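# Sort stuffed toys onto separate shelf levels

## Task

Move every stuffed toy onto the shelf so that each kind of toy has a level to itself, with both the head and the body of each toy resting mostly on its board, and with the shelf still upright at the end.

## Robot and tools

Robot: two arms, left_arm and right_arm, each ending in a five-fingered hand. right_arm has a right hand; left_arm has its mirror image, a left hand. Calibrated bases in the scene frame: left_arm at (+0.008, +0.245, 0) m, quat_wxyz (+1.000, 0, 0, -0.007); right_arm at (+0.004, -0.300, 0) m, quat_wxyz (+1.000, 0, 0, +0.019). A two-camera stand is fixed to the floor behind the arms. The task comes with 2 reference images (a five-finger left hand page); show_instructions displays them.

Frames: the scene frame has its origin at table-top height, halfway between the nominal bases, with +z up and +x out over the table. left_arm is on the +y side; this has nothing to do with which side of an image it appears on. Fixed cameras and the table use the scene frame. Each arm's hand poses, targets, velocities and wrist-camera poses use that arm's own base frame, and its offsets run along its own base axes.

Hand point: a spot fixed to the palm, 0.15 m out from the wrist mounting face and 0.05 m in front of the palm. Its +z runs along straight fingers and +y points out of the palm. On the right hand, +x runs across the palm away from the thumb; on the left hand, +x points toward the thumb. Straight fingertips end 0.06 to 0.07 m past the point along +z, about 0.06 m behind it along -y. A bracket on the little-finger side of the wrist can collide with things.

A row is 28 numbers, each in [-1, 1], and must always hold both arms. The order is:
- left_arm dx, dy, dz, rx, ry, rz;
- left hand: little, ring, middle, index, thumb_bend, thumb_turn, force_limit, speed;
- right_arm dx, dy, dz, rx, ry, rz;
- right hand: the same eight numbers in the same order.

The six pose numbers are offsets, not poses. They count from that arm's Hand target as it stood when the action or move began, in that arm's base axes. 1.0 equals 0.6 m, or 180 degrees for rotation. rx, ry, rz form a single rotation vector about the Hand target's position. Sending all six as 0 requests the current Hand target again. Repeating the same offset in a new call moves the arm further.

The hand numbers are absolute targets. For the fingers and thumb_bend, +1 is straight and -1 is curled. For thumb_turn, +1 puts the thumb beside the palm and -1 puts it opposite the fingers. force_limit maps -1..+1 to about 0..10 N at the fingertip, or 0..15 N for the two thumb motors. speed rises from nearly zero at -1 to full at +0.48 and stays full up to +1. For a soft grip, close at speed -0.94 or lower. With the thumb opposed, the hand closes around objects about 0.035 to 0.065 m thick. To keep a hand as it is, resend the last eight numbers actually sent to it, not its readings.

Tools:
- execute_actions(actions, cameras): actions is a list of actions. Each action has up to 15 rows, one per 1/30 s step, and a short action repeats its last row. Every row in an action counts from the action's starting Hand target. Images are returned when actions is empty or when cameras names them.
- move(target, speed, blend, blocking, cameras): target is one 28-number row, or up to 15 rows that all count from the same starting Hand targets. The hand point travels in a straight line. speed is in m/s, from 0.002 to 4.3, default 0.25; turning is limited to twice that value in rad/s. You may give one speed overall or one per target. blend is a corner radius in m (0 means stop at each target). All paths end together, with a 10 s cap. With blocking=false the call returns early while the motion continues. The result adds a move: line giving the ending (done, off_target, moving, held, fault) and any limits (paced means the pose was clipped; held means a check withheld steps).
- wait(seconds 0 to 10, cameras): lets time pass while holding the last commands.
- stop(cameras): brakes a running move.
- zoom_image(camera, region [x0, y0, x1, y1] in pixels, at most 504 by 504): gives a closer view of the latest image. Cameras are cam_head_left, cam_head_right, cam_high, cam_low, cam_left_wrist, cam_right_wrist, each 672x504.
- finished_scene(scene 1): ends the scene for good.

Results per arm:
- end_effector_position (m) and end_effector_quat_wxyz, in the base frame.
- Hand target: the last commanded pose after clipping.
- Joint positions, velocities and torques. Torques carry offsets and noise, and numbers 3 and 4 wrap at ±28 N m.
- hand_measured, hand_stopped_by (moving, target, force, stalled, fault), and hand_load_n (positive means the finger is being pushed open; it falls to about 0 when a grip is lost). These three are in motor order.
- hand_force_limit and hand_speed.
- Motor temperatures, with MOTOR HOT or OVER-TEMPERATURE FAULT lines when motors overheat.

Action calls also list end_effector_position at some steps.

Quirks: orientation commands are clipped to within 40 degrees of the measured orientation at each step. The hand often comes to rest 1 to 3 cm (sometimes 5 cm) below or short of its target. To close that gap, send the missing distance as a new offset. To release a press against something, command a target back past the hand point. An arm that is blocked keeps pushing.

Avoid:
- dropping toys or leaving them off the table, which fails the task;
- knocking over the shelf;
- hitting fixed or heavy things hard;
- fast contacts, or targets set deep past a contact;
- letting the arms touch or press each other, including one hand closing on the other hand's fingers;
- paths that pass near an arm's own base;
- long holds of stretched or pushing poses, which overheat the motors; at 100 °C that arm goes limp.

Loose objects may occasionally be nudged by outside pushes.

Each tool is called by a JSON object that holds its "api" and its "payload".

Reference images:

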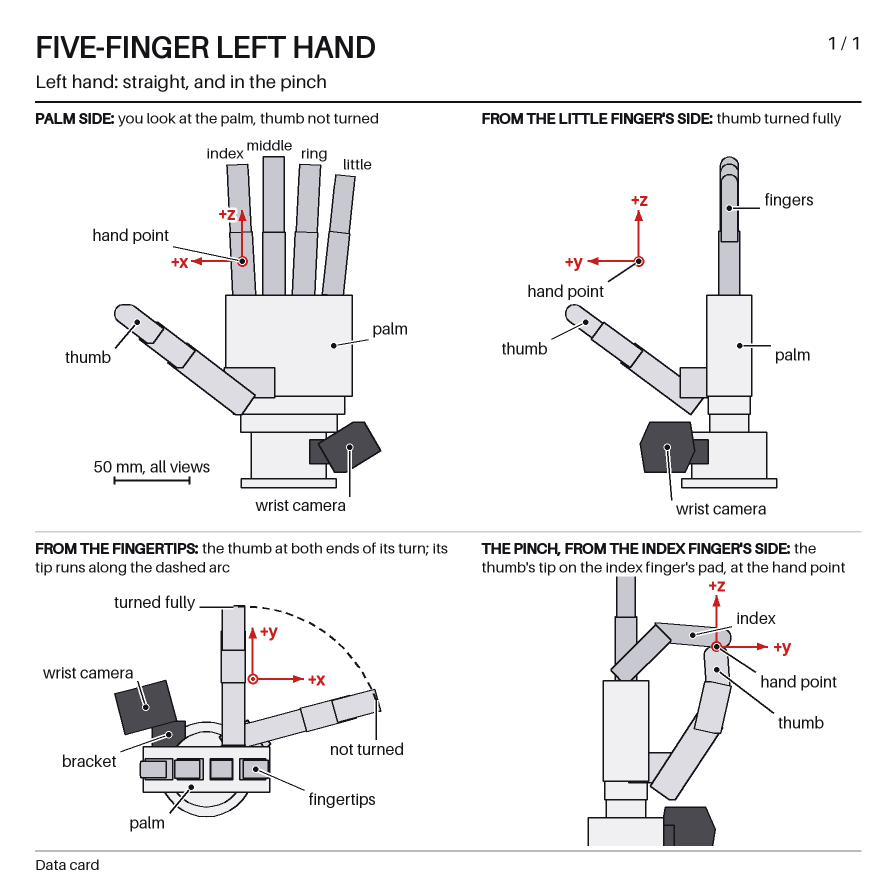

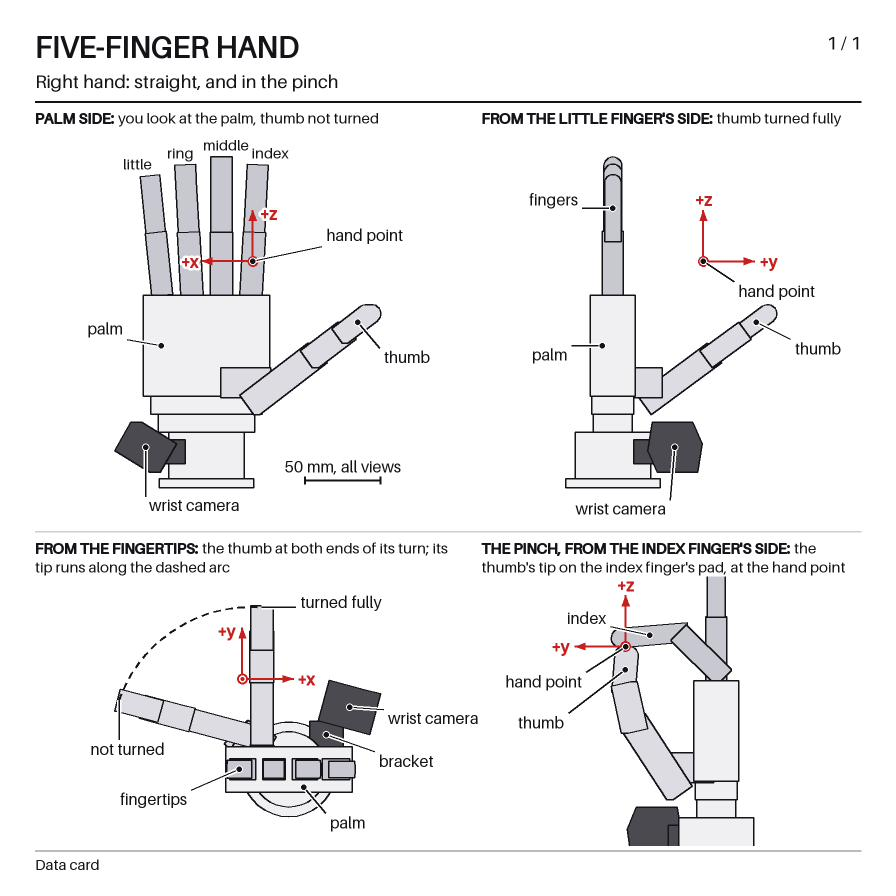

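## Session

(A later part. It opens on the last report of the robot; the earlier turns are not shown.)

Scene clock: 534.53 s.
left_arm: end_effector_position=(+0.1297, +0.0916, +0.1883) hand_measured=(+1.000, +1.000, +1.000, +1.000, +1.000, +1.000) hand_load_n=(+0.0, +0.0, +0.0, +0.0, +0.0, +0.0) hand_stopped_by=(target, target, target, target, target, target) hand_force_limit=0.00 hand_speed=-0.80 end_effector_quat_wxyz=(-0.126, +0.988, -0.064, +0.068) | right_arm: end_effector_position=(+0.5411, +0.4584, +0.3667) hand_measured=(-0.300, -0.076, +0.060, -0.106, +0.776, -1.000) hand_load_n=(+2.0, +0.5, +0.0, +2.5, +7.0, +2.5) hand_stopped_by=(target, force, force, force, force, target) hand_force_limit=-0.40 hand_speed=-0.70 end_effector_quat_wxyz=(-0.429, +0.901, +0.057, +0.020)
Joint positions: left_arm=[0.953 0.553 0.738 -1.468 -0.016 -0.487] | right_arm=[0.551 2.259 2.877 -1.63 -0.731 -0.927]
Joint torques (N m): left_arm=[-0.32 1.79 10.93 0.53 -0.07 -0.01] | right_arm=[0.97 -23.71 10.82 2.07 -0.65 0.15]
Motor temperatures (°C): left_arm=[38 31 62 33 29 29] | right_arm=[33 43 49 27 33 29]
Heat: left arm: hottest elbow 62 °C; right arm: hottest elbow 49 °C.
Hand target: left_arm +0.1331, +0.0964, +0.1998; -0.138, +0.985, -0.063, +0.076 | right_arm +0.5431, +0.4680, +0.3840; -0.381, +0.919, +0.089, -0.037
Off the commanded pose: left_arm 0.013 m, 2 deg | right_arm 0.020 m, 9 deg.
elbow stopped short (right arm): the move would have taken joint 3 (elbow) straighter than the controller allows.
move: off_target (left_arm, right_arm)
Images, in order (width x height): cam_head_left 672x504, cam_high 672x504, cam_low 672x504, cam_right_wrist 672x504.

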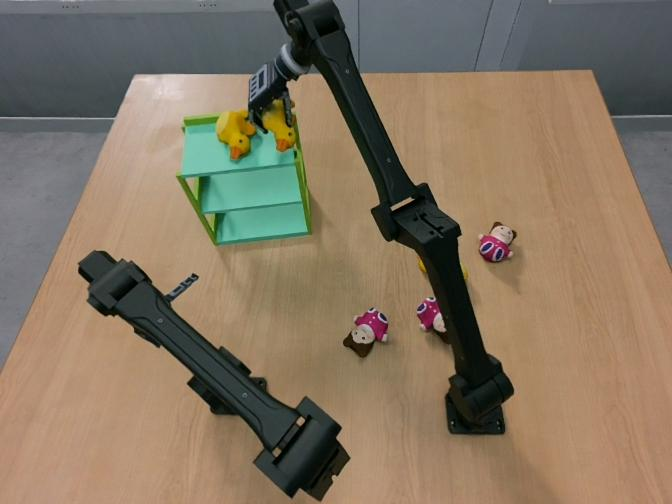

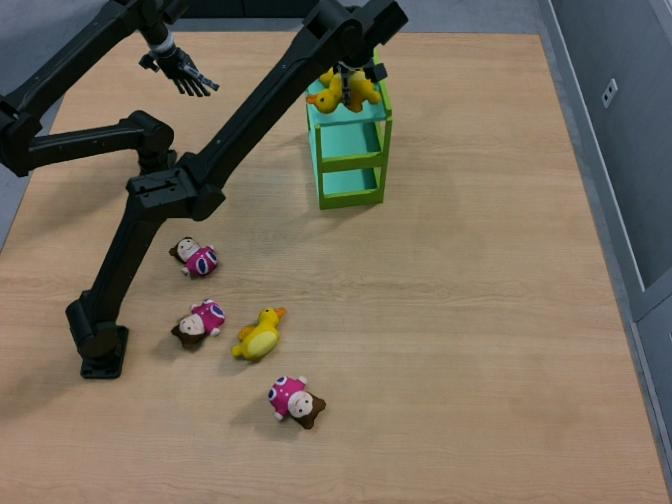

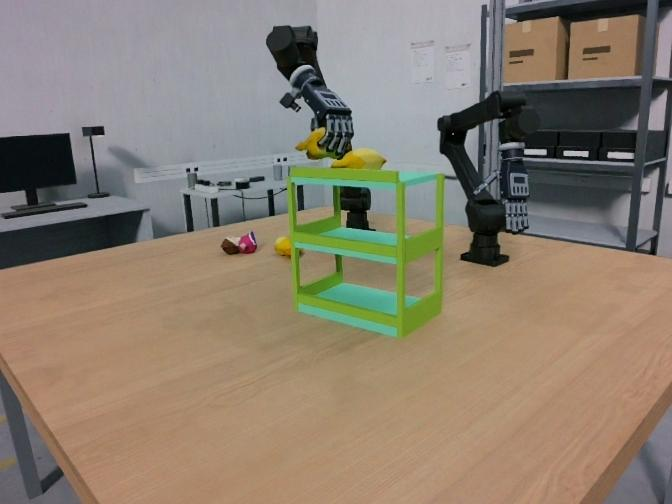

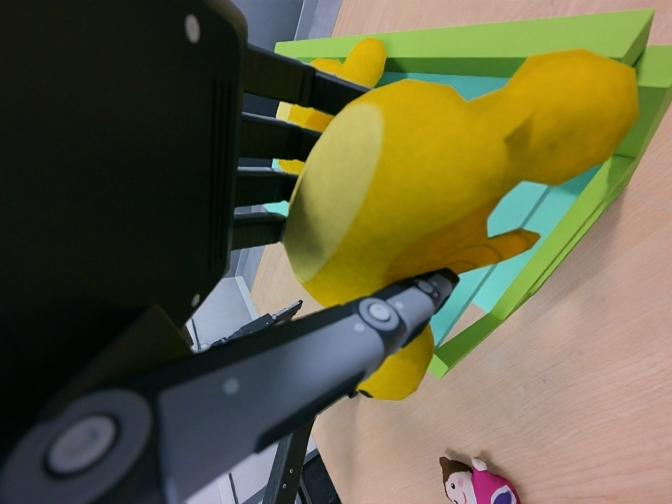

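{"api": "move", "payload": {"target": [0,0,0,0,0,0,1,1,1,1,1,1,0,-0.8, 0.02,0.013,-0.03,0,0,0,-0.3,-0.3,-0.3,-0.3,-0.1,-1,-0.4,-0.7], "cameras": ["cam_head_left","cam_high","cam_right_wrist","cam_low"], "speed": 0.08}}

{"api": "zoom_image", "payload": {"camera": "cam_head_left", "region": [160, 60, 320, 200]}}

{"api": "zoom_image", "payload": {"camera": "cam_low", "region": [270, 70, 470, 220]}}

Scene clock: 563.43 s.
left_arm: end_effector_position=(+0.1297, +0.0916, +0.1883) hand_measured=(+1.000, +1.000, +1.000, +1.000, +1.000, +1.000) hand_load_n=(+0.0, +0.0, +0.0, +0.0, +0.0, +0.0) hand_stopped_by=(target, target, target, target, target, target) hand_force_limit=0.00 hand_speed=-0.80 end_effector_quat_wxyz=(-0.126, +0.988, -0.064, +0.068) | right_arm: end_effector_position=(+0.5506, +0.4643, +0.3582) hand_measured=(-0.300, -0.076, +0.060, -0.106, +0.776, -1.000) hand_load_n=(+2.0, +0.5, +0.0, +3.0, +7.0, +2.5) hand_stopped_by=(target, force, force, force, force, target) hand_force_limit=-0.40 hand_speed=-0.70 end_effector_quat_wxyz=(-0.432, +0.899, +0.059, +0.026)
Joint positions: left_arm=[0.953 0.553 0.738 -1.468 -0.016 -0.487] | right_arm=[0.551 2.275 2.877 -1.598 -0.731 -0.925]
Joint torques (N m): left_arm=[-0.38 1.79 10.93 0.51 -0.06 0] | right_arm=[1.03 -23.18 10.93 2.06 -0.54 0.14]
Motor temperatures (°C): left_arm=[38 31 62 33 29 29] | right_arm=[33 48 50 27 33 29]
Heat: left arm: hottest elbow 62 °C; right arm: hottest elbow 50 °C.
Hand target: left_arm +0.1331, +0.0964, +0.1998; -0.138, +0.985, -0.063, +0.076 | right_arm +0.5551, +0.4758, +0.3660; -0.381, +0.919, +0.089, -0.036
Off the commanded pose: left_arm 0.013 m, 2 deg | right_arm 0.015 m, 10 deg.
elbow stopped short (right arm): the move would have taken joint 3 (elbow) straighter than the controller allows.
move: off_target (left_arm, right_arm)
Images, in order (width x height): cam_head_left 672x504, cam_high 672x504, cam_low 672x504, cam_right_wrist 672x504.

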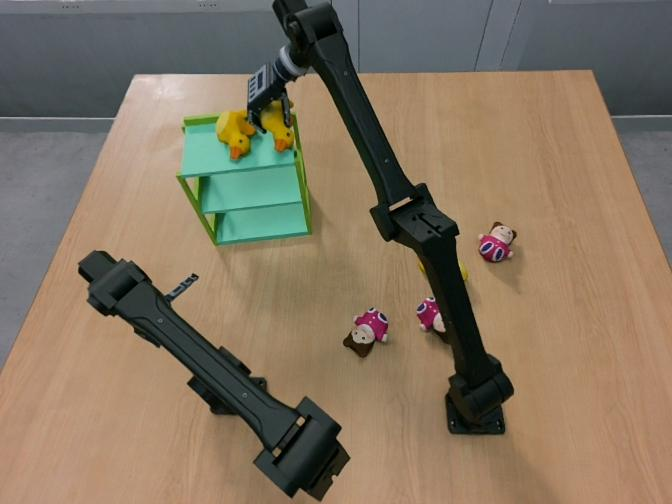

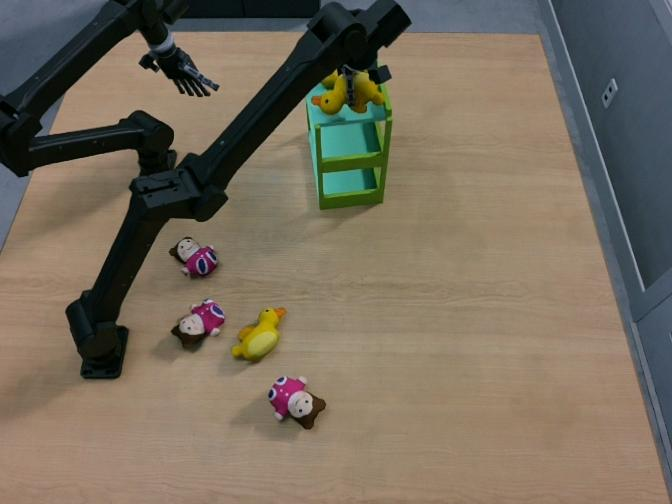

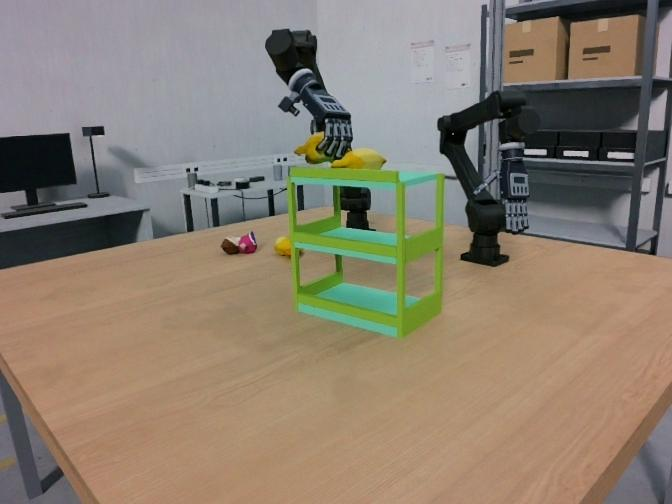

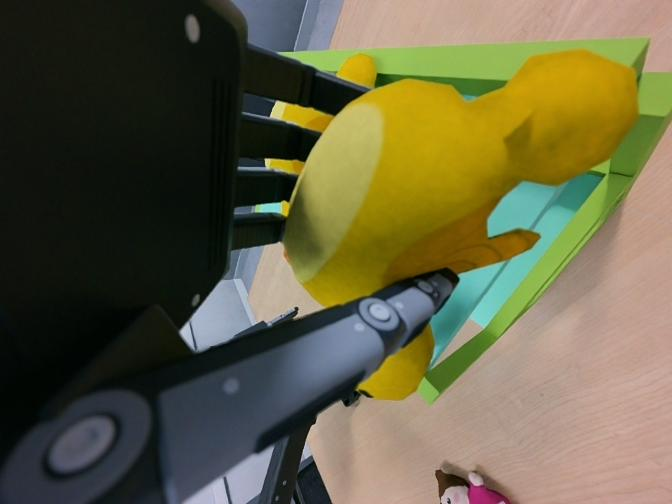

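Scaled by 3.150 from the camera's 672x504 image, which has a finer 960x720 frame.

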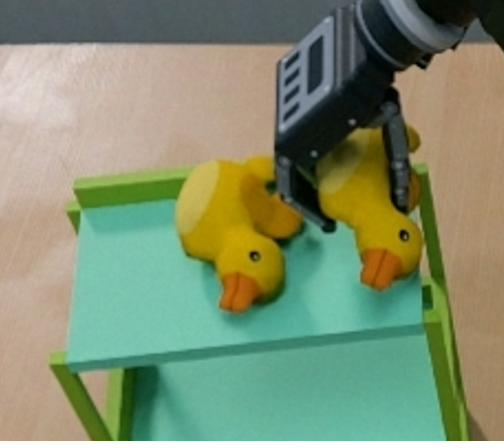

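Scaled by 2.520 from the camera's 672x504 image, which has a finer 960x720 frame.

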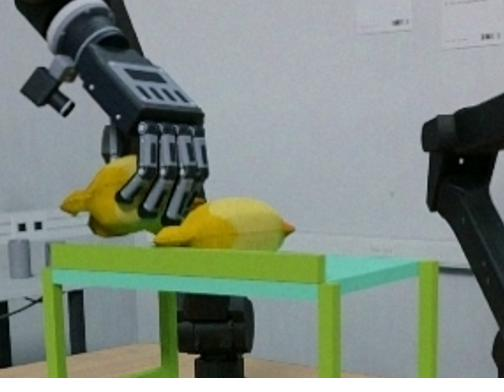

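{"api": "move", "payload": {"target": [0,0,0,0,0,0,1,1,1,1,1,1,0,-0.8, 0.0,-0.005,-0.035,0,0,0,-0.3,-0.3,-0.3,-0.3,-0.1,-1,-0.4,-0.7], "cameras": ["cam_head_left","cam_low","cam_right_wrist"], "speed": 0.08}}

{"api": "zoom_image", "payload": {"camera": "cam_head_left", "region": [160, 60, 320, 200]}}

{"api": "zoom_image", "payload": {"camera": "cam_low", "region": [270, 70, 470, 220]}}

Scene clock: 571.33 s.
left_arm: end_effector_position=(+0.1297, +0.0916, +0.1883) hand_measured=(+1.000, +1.000, +1.000, +1.000, +1.000, +1.000) hand_load_n=(+0.0, +0.0, +0.0, +0.0, +0.0, +0.0) hand_stopped_by=(target, target, target, target, target, target) hand_force_limit=0.00 hand_speed=-0.80 end_effector_quat_wxyz=(-0.126, +0.988, -0.064, +0.068) | right_arm: end_effector_position=(+0.5541, +0.4659, +0.3414) hand_measured=(-0.300, -0.076, +0.060, -0.106, +0.776, -1.000) hand_load_n=(+2.0, +0.5, +0.0, +2.5, +7.0, +2.5) hand_stopped_by=(target, force, force, force, force, target) hand_force_limit=-0.40 hand_speed=-0.70 end_effector_quat_wxyz=(-0.426, +0.903, +0.056, +0.015)
Joint positions: left_arm=[0.953 0.553 0.738 -1.468 -0.016 -0.487] | right_arm=[0.551 2.299 2.877 -1.605 -0.73 -0.931]
Joint torques (N m): left_arm=[-0.44 1.79 10.93 0.53 -0.07 -0.01] | right_arm=[0.67 -22.89 10.97 0.79 -0.56 -0.17]
Motor temperatures (°C): left_arm=[38 31 62 33 29 29] | right_arm=[33 47 51 27 33 29]
Heat: left arm: hottest elbow 62 °C; right arm: hottest elbow 51 °C.
Hand target: left_arm +0.1331, +0.0964, +0.1998; -0.138, +0.985, -0.063, +0.076 | right_arm +0.5551, +0.4727, +0.3451; -0.381, +0.919, +0.089, -0.036
Off the commanded pose: left_arm 0.013 m, 2 deg | right_arm 0.008 m, 9 deg.
elbow stopped short (right arm): the move would have taken joint 3 (elbow) straighter than the controller allows.
move: off_target (left_arm, right_arm)
Images, in order (width x height): cam_head_left 672x504, cam_low 672x504, cam_right_wrist 672x504.

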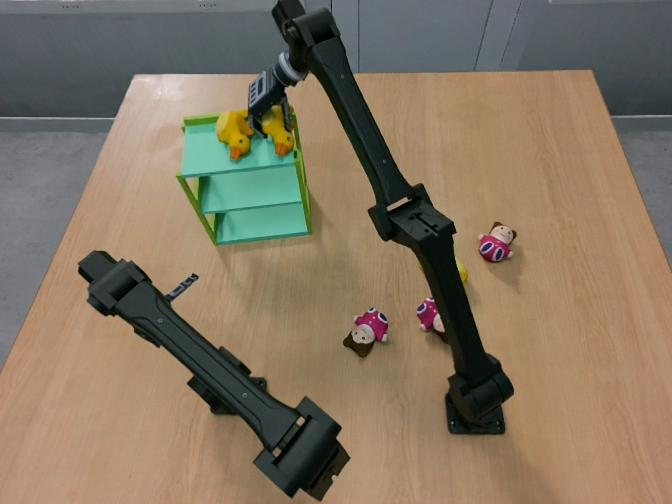

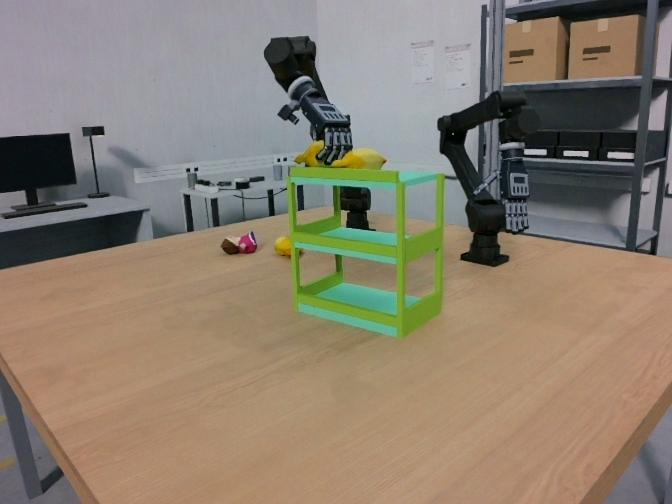

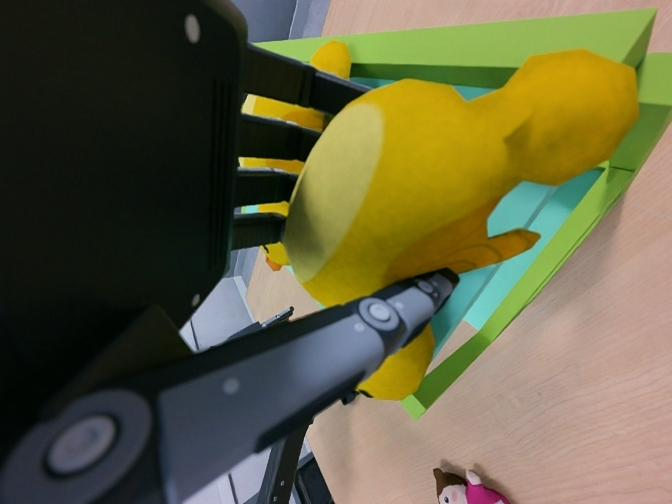

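Scaled by 3.150 from the camera's 672x504 image, which has a finer 960x720 frame.

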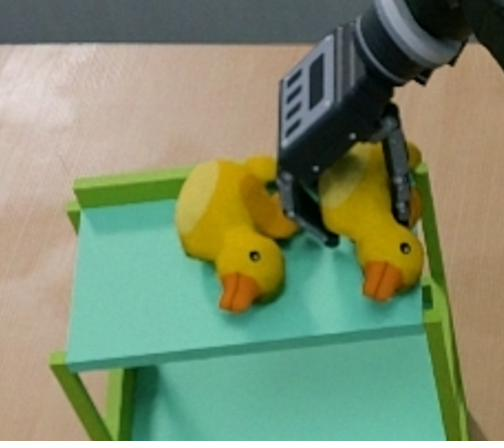

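Scaled by 2.520 from the camera's 672x504 image, which has a finer 960x720 frame.

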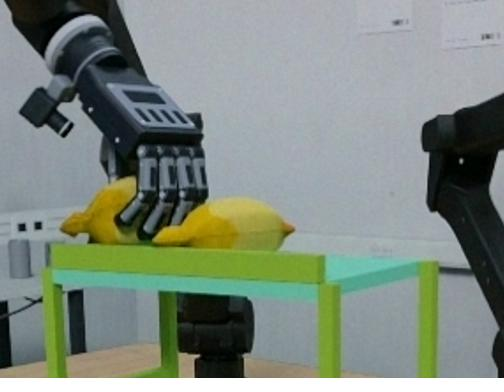

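{"api": "move", "payload": {"target": [0,0,0,0,0,0,1,1,1,1,1,1,0,-0.8, -0.012,0.0,-0.025,0,0,0,-0.3,-0.3,-0.3,-0.3,-0.1,-1,-0.4,-0.7], "cameras": ["cam_head_left","cam_low","cam_right_wrist","cam_high"], "speed": 0.08}}

{"api": "zoom_image", "payload": {"camera": "cam_head_left", "region": [160, 60, 320, 200]}}

{"api": "zoom_image", "payload": {"camera": "cam_low", "region": [270, 70, 470, 220]}}

{"api": "zoom_image", "payload": {"camera": "cam_high", "region": [270, 20, 420, 220]}}

Scene clock: 580.43 s.
left_arm: end_effector_position=(+0.1297, +0.0916, +0.1883) hand_measured=(+1.000, +1.000, +1.000, +1.000, +1.000, +1.000) hand_load_n=(+0.0, +0.0, +0.0, +0.0, +0.0, +0.0) hand_stopped_by=(target, target, target, target, target, target) hand_force_limit=0.00 hand_speed=-0.80 end_effector_quat_wxyz=(-0.126, +0.988, -0.064, +0.068) | right_arm: end_effector_position=(+0.5480, +0.4625, +0.3363) hand_measured=(-0.300, -0.076, +0.060, -0.106, +0.776, -1.000) hand_load_n=(+2.5, +0.5, +0.0, +2.5, +6.5, +2.0) hand_stopped_by=(target, force, force, force, force, target) hand_force_limit=-0.40 hand_speed=-0.70 end_effector_quat_wxyz=(-0.416, +0.907, +0.064, +0.006)
Joint positions: left_arm=[0.953 0.553 0.738 -1.468 -0.016 -0.487] | right_arm=[0.554 2.304 2.882 -1.644 -0.726 -0.962]
Joint torques (N m): left_arm=[-0.44 1.79 10.95 0.53 -0.07 0] | right_arm=[1.2 -22.53 10.41 0.79 -0.51 -0.13]
Motor temperatures (°C): left_arm=[38 31 62 33 29 29] | right_arm=[33 47 51 27 33 29]
Heat: left arm: hottest elbow 62 °C; right arm: hottest elbow 51 °C.
Hand target: left_arm +0.1331, +0.0964, +0.1998; -0.138, +0.985, -0.063, +0.076 | right_arm +0.5478, +0.4728, +0.3299; -0.381, +0.919, +0.089, -0.037
Off the commanded pose: left_arm 0.013 m, 2 deg | right_arm 0.012 m, 7 deg.
elbow stopped short (right arm): the move would have taken joint 3 (elbow) straighter than the controller allows.
move: off_target (left_arm, right_arm)
Images, in order (width x height): cam_head_left 672x504, cam_high 672x504, cam_low 672x504, cam_right_wrist 672x504.

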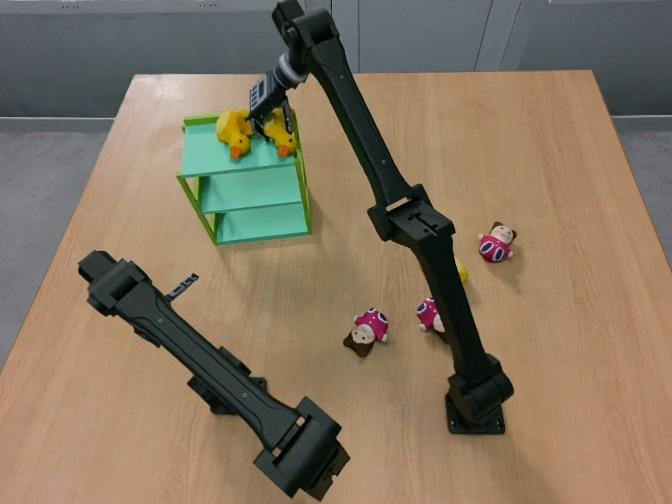

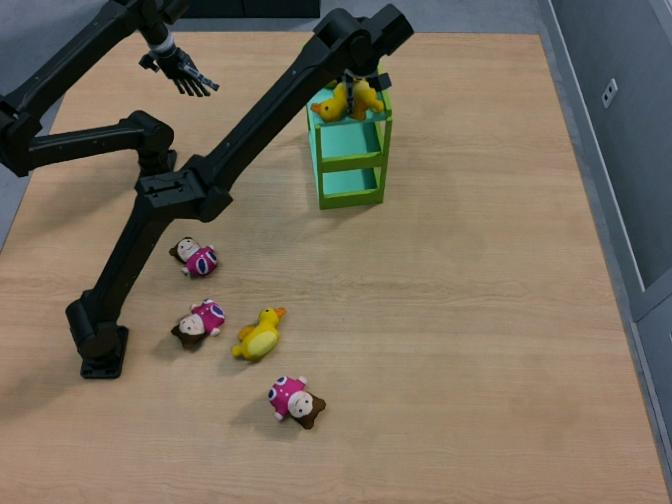

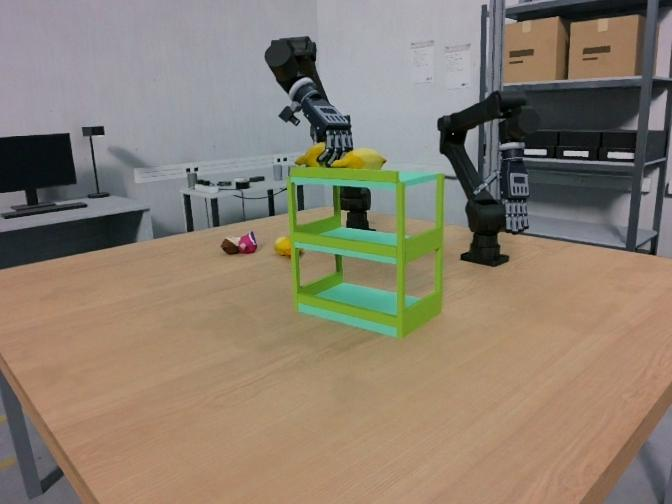

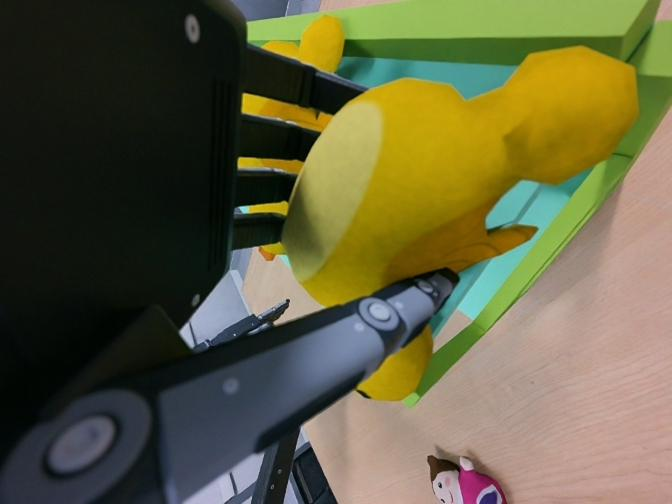

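Scaled by 3.150 from the camera's 672x504 image, which has a finer 960x720 frame.

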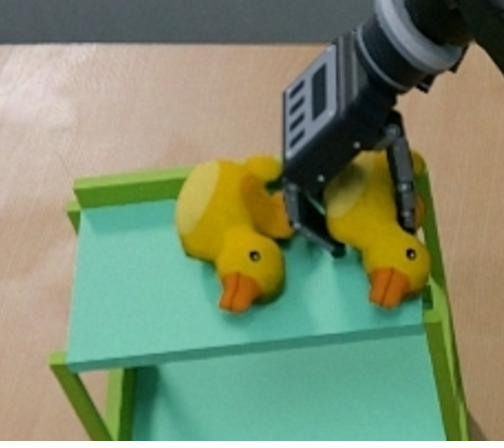

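Scaled by 2.520 from the camera's 672x504 image, which has a finer 960x720 frame.

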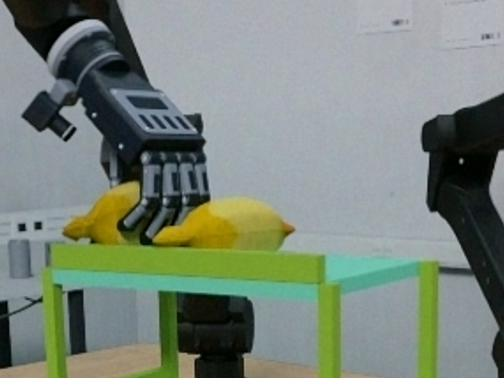

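Scaled by 2.520 from the camera's 672x504 image, which has a finer 960x720 frame.

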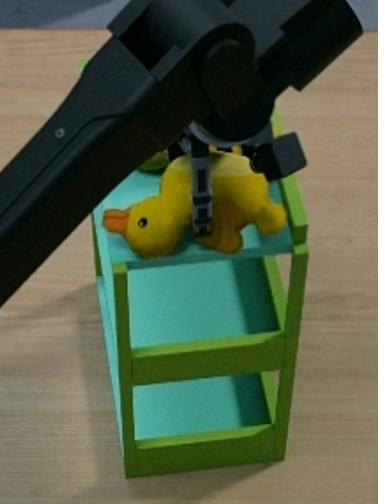

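{"api": "move", "payload": {"target": [0,0,0,0,0,0,1,1,1,1,1,1,0,-0.8, -0.005,0.035,0.0,0,0,0,-0.3,-0.3,-0.3,-0.3,-0.1,-1,-0.4,-0.7], "cameras": ["cam_head_left","cam_low","cam_right_wrist","cam_high"], "speed": 0.05}}

{"api": "zoom_image", "payload": {"camera": "cam_head_left", "region": [160, 60, 320, 200]}}

{"api": "zoom_image", "payload": {"camera": "cam_low", "region": [270, 70, 470, 220]}}

Scene clock: 592.40 s.
left_arm: end_effector_position=(+0.1297, +0.0916, +0.1883) hand_measured=(+1.000, +1.000, +1.000, +1.000, +1.000, +1.000) hand_load_n=(+0.0, +0.0, +0.0, +0.0, +0.0, +0.0) hand_stopped_by=(target, target, target, target, target, target) hand_force_limit=0.00 hand_speed=-0.80 end_effector_quat_wxyz=(-0.126, +0.988, -0.064, +0.068) | right_arm: end_effector_position=(+0.5412, +0.4773, +0.3336) hand_measured=(-0.300, -0.076, +0.060, -0.106, +0.776, -1.000) hand_load_n=(+2.0, +0.5, +0.0, +2.5, +7.0, +1.5) hand_stopped_by=(target, force, force, force, force, target) hand_force_limit=-0.40 hand_speed=-0.70 end_effector_quat_wxyz=(-0.414, +0.908, +0.068, +0.006)
Joint positions: left_arm=[0.953 0.553 0.738 -1.468 -0.016 -0.487] | right_arm=[0.579 2.308 2.882 -1.628 -0.713 -0.945]
Joint torques (N m): left_arm=[-0.38 1.79 10.91 0.51 -0.07 0] | right_arm=[1.73 -22.48 10.65 1.88 -0.52 0.16]
Motor temperatures (°C): left_arm=[38 31 62 33 29 29] | right_arm=[33 46 52 27 33 29]
Heat: left arm: hottest elbow 62 °C; right arm: hottest elbow 52 °C.
Hand target: left_arm +0.1331, +0.0964, +0.1998; -0.138, +0.985, -0.063, +0.076 | right_arm +0.5448, +0.4938, +0.3300; -0.381, +0.919, +0.089, -0.037
Off the commanded pose: left_arm 0.013 m, 2 deg | right_arm 0.017 m, 7 deg.
elbow stopped short (right arm): the move would have taken joint 3 (elbow) straighter than the controller allows.
move: off_target (left_arm, right_arm)
Images, in order (width x height): cam_head_left 672x504, cam_high 672x504, cam_low 672x504, cam_right_wrist 672x504.

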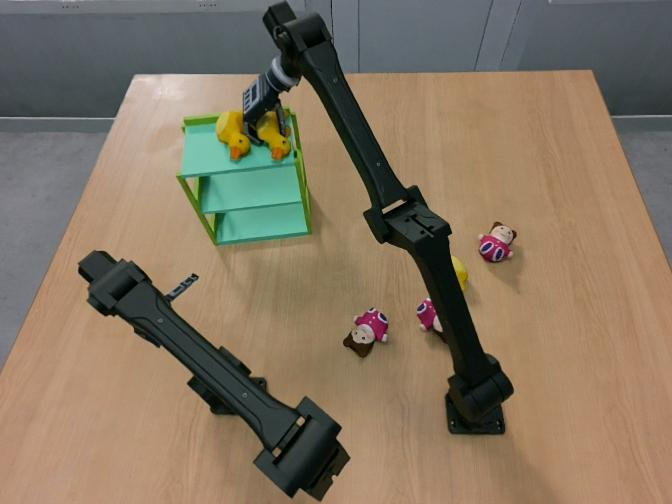

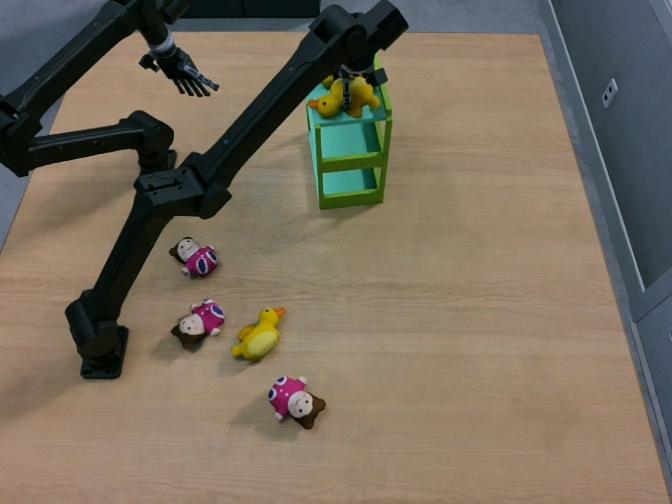

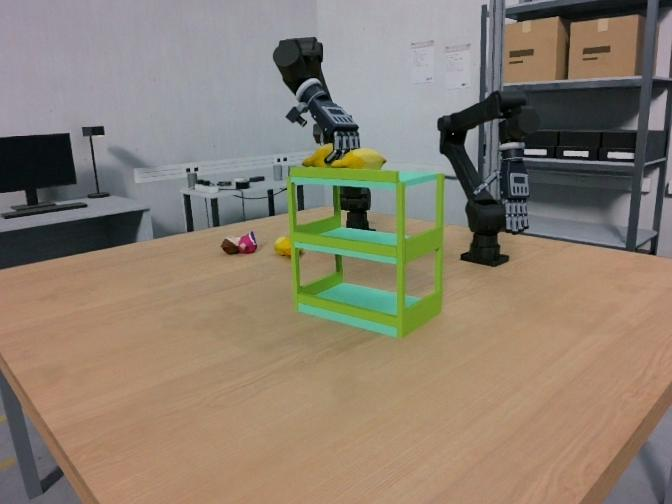

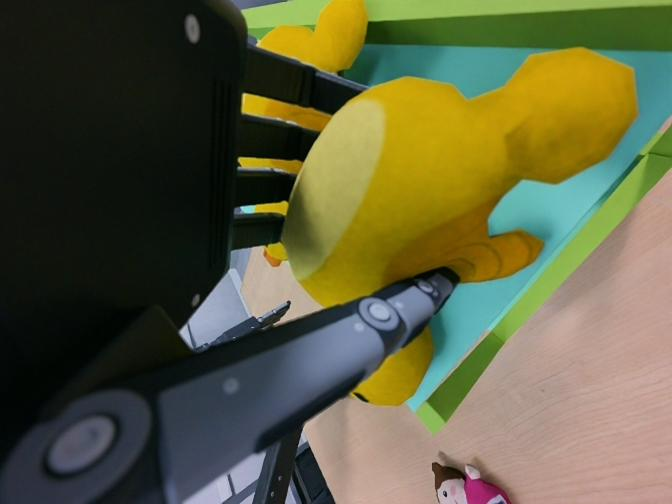

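Scaled by 3.150 from the camera's 672x504 image, which has a finer 960x720 frame.

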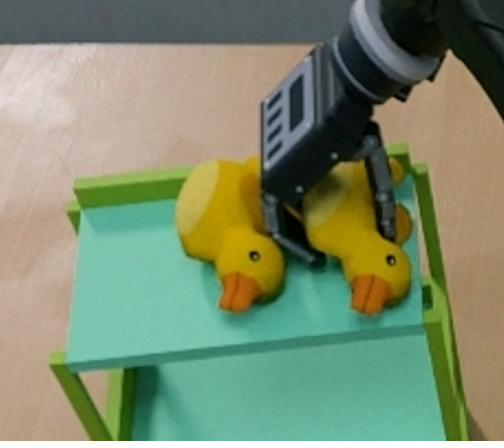

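Scaled by 2.520 from the camera's 672x504 image, which has a finer 960x720 frame.

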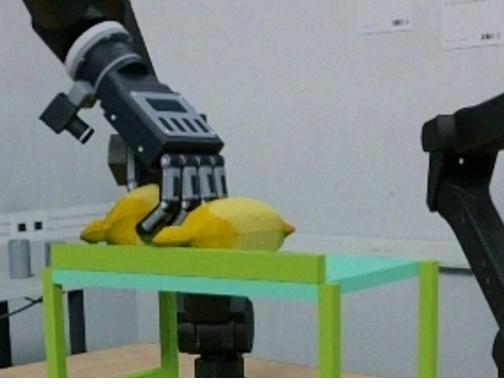

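{"api": "move", "payload": {"target": [0,0,0,0,0,0,1,1,1,1,1,1,0,-0.8, 0.004,0,-0.02,0,0,0,-0.3,-0.3,-0.3,-0.3,-0.1,-1,-0.4,-0.7], "cameras": ["cam_head_left","cam_low"], "speed": 0.05}}

{"api": "zoom_image", "payload": {"camera": "cam_low", "region": [270, 70, 470, 220]}}

Scene clock: 600.57 s.
left_arm: end_effector_position=(+0.1297, +0.0916, +0.1883) hand_measured=(+1.000, +1.000, +1.000, +1.000, +1.000, +1.000) hand_load_n=(+0.0, +0.0, +0.0, +0.0, -0.5, -0.5) hand_stopped_by=(target, target, target, target, target, target) hand_force_limit=0.00 hand_speed=-0.80 end_effector_quat_wxyz=(-0.126, +0.988, -0.064, +0.068) | right_arm: end_effector_position=(+0.5434, +0.4789, +0.3320) hand_measured=(-0.300, -0.076, +0.060, -0.106, +0.776, -1.000) hand_load_n=(+2.0, +1.0, +0.0, +2.5, +6.5, +2.0) hand_stopped_by=(target, force, force, force, force, target) hand_force_limit=-0.40 hand_speed=-0.70 end_effector_quat_wxyz=(-0.415, +0.907, +0.068, +0.008)
Joint positions: left_arm=[0.953 0.553 0.738 -1.468 -0.016 -0.487] | right_arm=[0.579 2.313 2.887 -1.621 -0.713 -0.944]
Joint torques (N m): left_arm=[-0.38 1.73 10.93 0.5 -0.06 0] | right_arm=[1.61 -21.3 10.41 1.55 -0.6 -0.02]
Motor temperatures (°C): left_arm=[38 31 63 33 29 29] | right_arm=[33 46 53 27 33 29]
Heat: left arm: hottest elbow 63 °C; right arm: hottest elbow 53 °C.
Hand target: left_arm +0.1331, +0.0964, +0.1998; -0.138, +0.985, -0.063, +0.076 | right_arm +0.5473, +0.4938, +0.3178; -0.381, +0.919, +0.089, -0.037
Off the commanded pose: left_arm 0.013 m, 2 deg | right_arm 0.021 m, 7 deg.
elbow stopped short (right arm): the move would have taken joint 3 (elbow) straighter than the controller allows.
move: off_target (left_arm, right_arm)
Images, in order (width x height): cam_head_left 672x504, cam_low 672x504.

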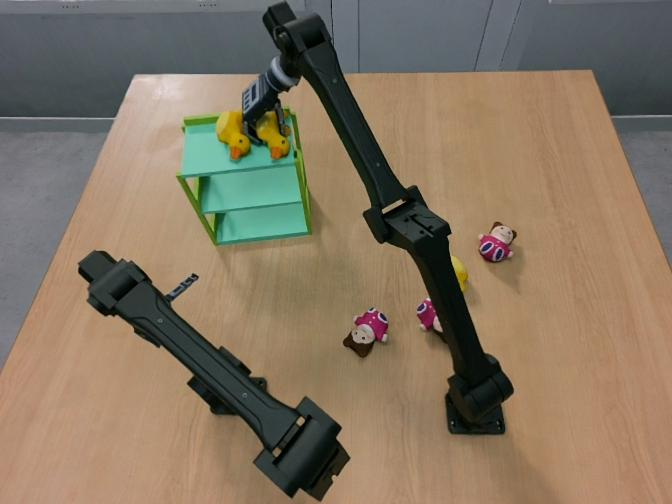

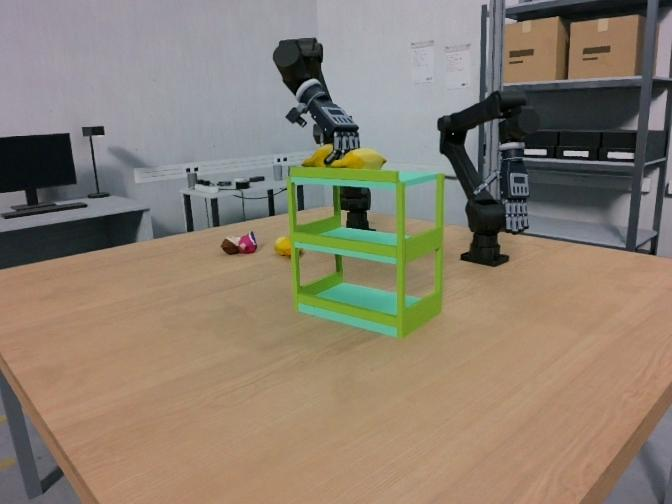

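Scaled by 2.520 from the camera's 672x504 image, which has a finer 960x720 frame.

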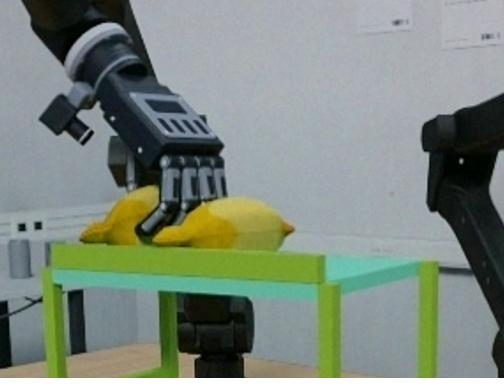

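{"api": "move", "payload": {"target": [0,0,0,0,0,0,1,1,1,1,1,1,0,-0.8, 0,0,0.014,0,0,0,0.1,0.1,0.15,0.1,1,-1,-0.4,-0.6], "cameras": ["cam_head_left","cam_low","cam_right_wrist"], "speed": 0.05}}

{"api": "zoom_image", "payload": {"camera": "cam_head_left", "region": [160, 60, 320, 200]}}

{"api": "zoom_image", "payload": {"camera": "cam_low", "region": [270, 70, 470, 220]}}

Scene clock: 609.40 s.
left_arm: end_effector_position=(+0.1297, +0.0916, +0.1883) hand_measured=(+1.000, +1.000, +1.000, +1.000, +1.000, +1.000) hand_load_n=(+0.0, +0.0, +0.0, +0.0, +0.0, +0.0) hand_stopped_by=(target, target, target, target, target, target) hand_force_limit=0.00 hand_speed=-0.80 end_effector_quat_wxyz=(-0.126, +0.988, -0.064, +0.068) | right_arm: end_effector_position=(+0.5436, +0.4792, +0.3311) hand_measured=(+0.100, +0.100, +0.150, +0.100, +1.000, -1.000) hand_load_n=(+0.0, +0.0, -1.0, +0.0, +0.0, +0.0) hand_stopped_by=(target, target, target, target, target, target) hand_force_limit=-0.40 hand_speed=-0.60 end_effector_quat_wxyz=(-0.415, +0.907, +0.068, +0.008)
Joint positions: left_arm=[0.953 0.553 0.738 -1.468 -0.016 -0.487] | right_arm=[0.579 2.315 2.887 -1.621 -0.714 -0.944]
Joint torques (N m): left_arm=[-0.44 1.73 10.92 0.51 -0.07 0] | right_arm=[1.79 -23.24 10.21 1.95 -0.53 0.13]
Motor temperatures (°C): left_arm=[38 31 63 33 29 29] | right_arm=[33 46 54 27 33 29]
Heat: left arm: hottest elbow 63 °C; right arm: hottest elbow 54 °C.
Hand target: left_arm +0.1331, +0.0964, +0.1998; -0.138, +0.985, -0.063, +0.076 | right_arm +0.5473, +0.4937, +0.3263; -0.381, +0.919, +0.089, -0.037
Off the commanded pose: left_arm 0.013 m, 2 deg | right_arm 0.016 m, 7 deg.
elbow stopped short (right arm): the move would have taken joint 3 (elbow) straighter than the controller allows.
move: off_target (left_arm, right_arm)
Images, in order (width x height): cam_head_left 672x504, cam_low 672x504, cam_right_wrist 672x504.

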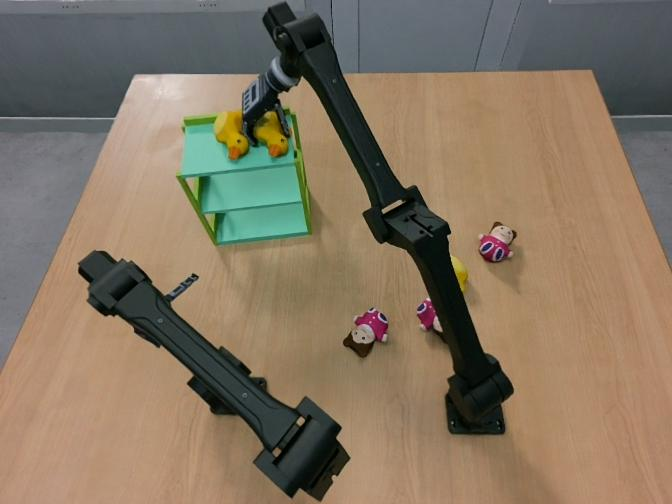

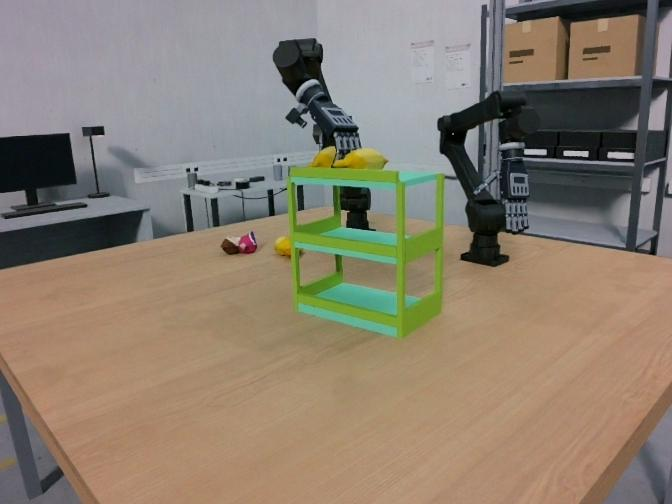

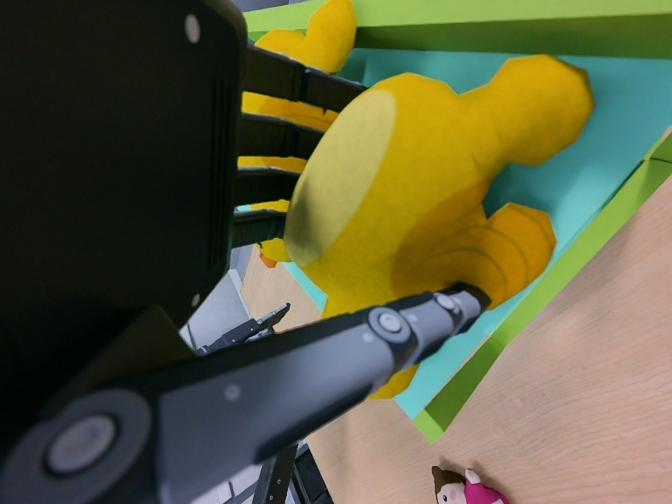

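Scaled by 3.150 from the camera's 672x504 image, which has a finer 960x720 frame.

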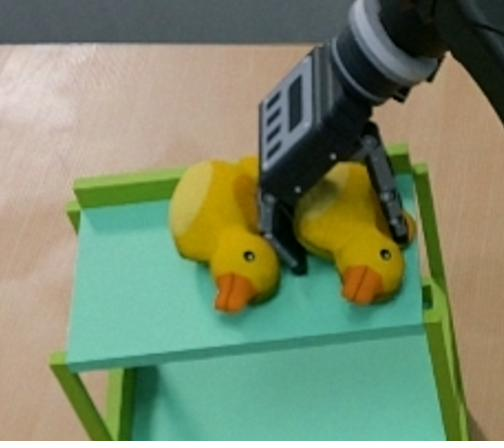

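Scaled by 2.520 from the camera's 672x504 image, which has a finer 960x720 frame.

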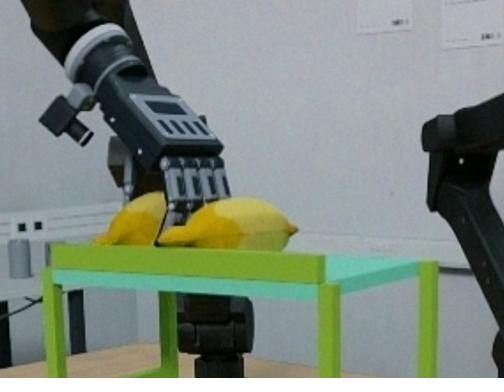

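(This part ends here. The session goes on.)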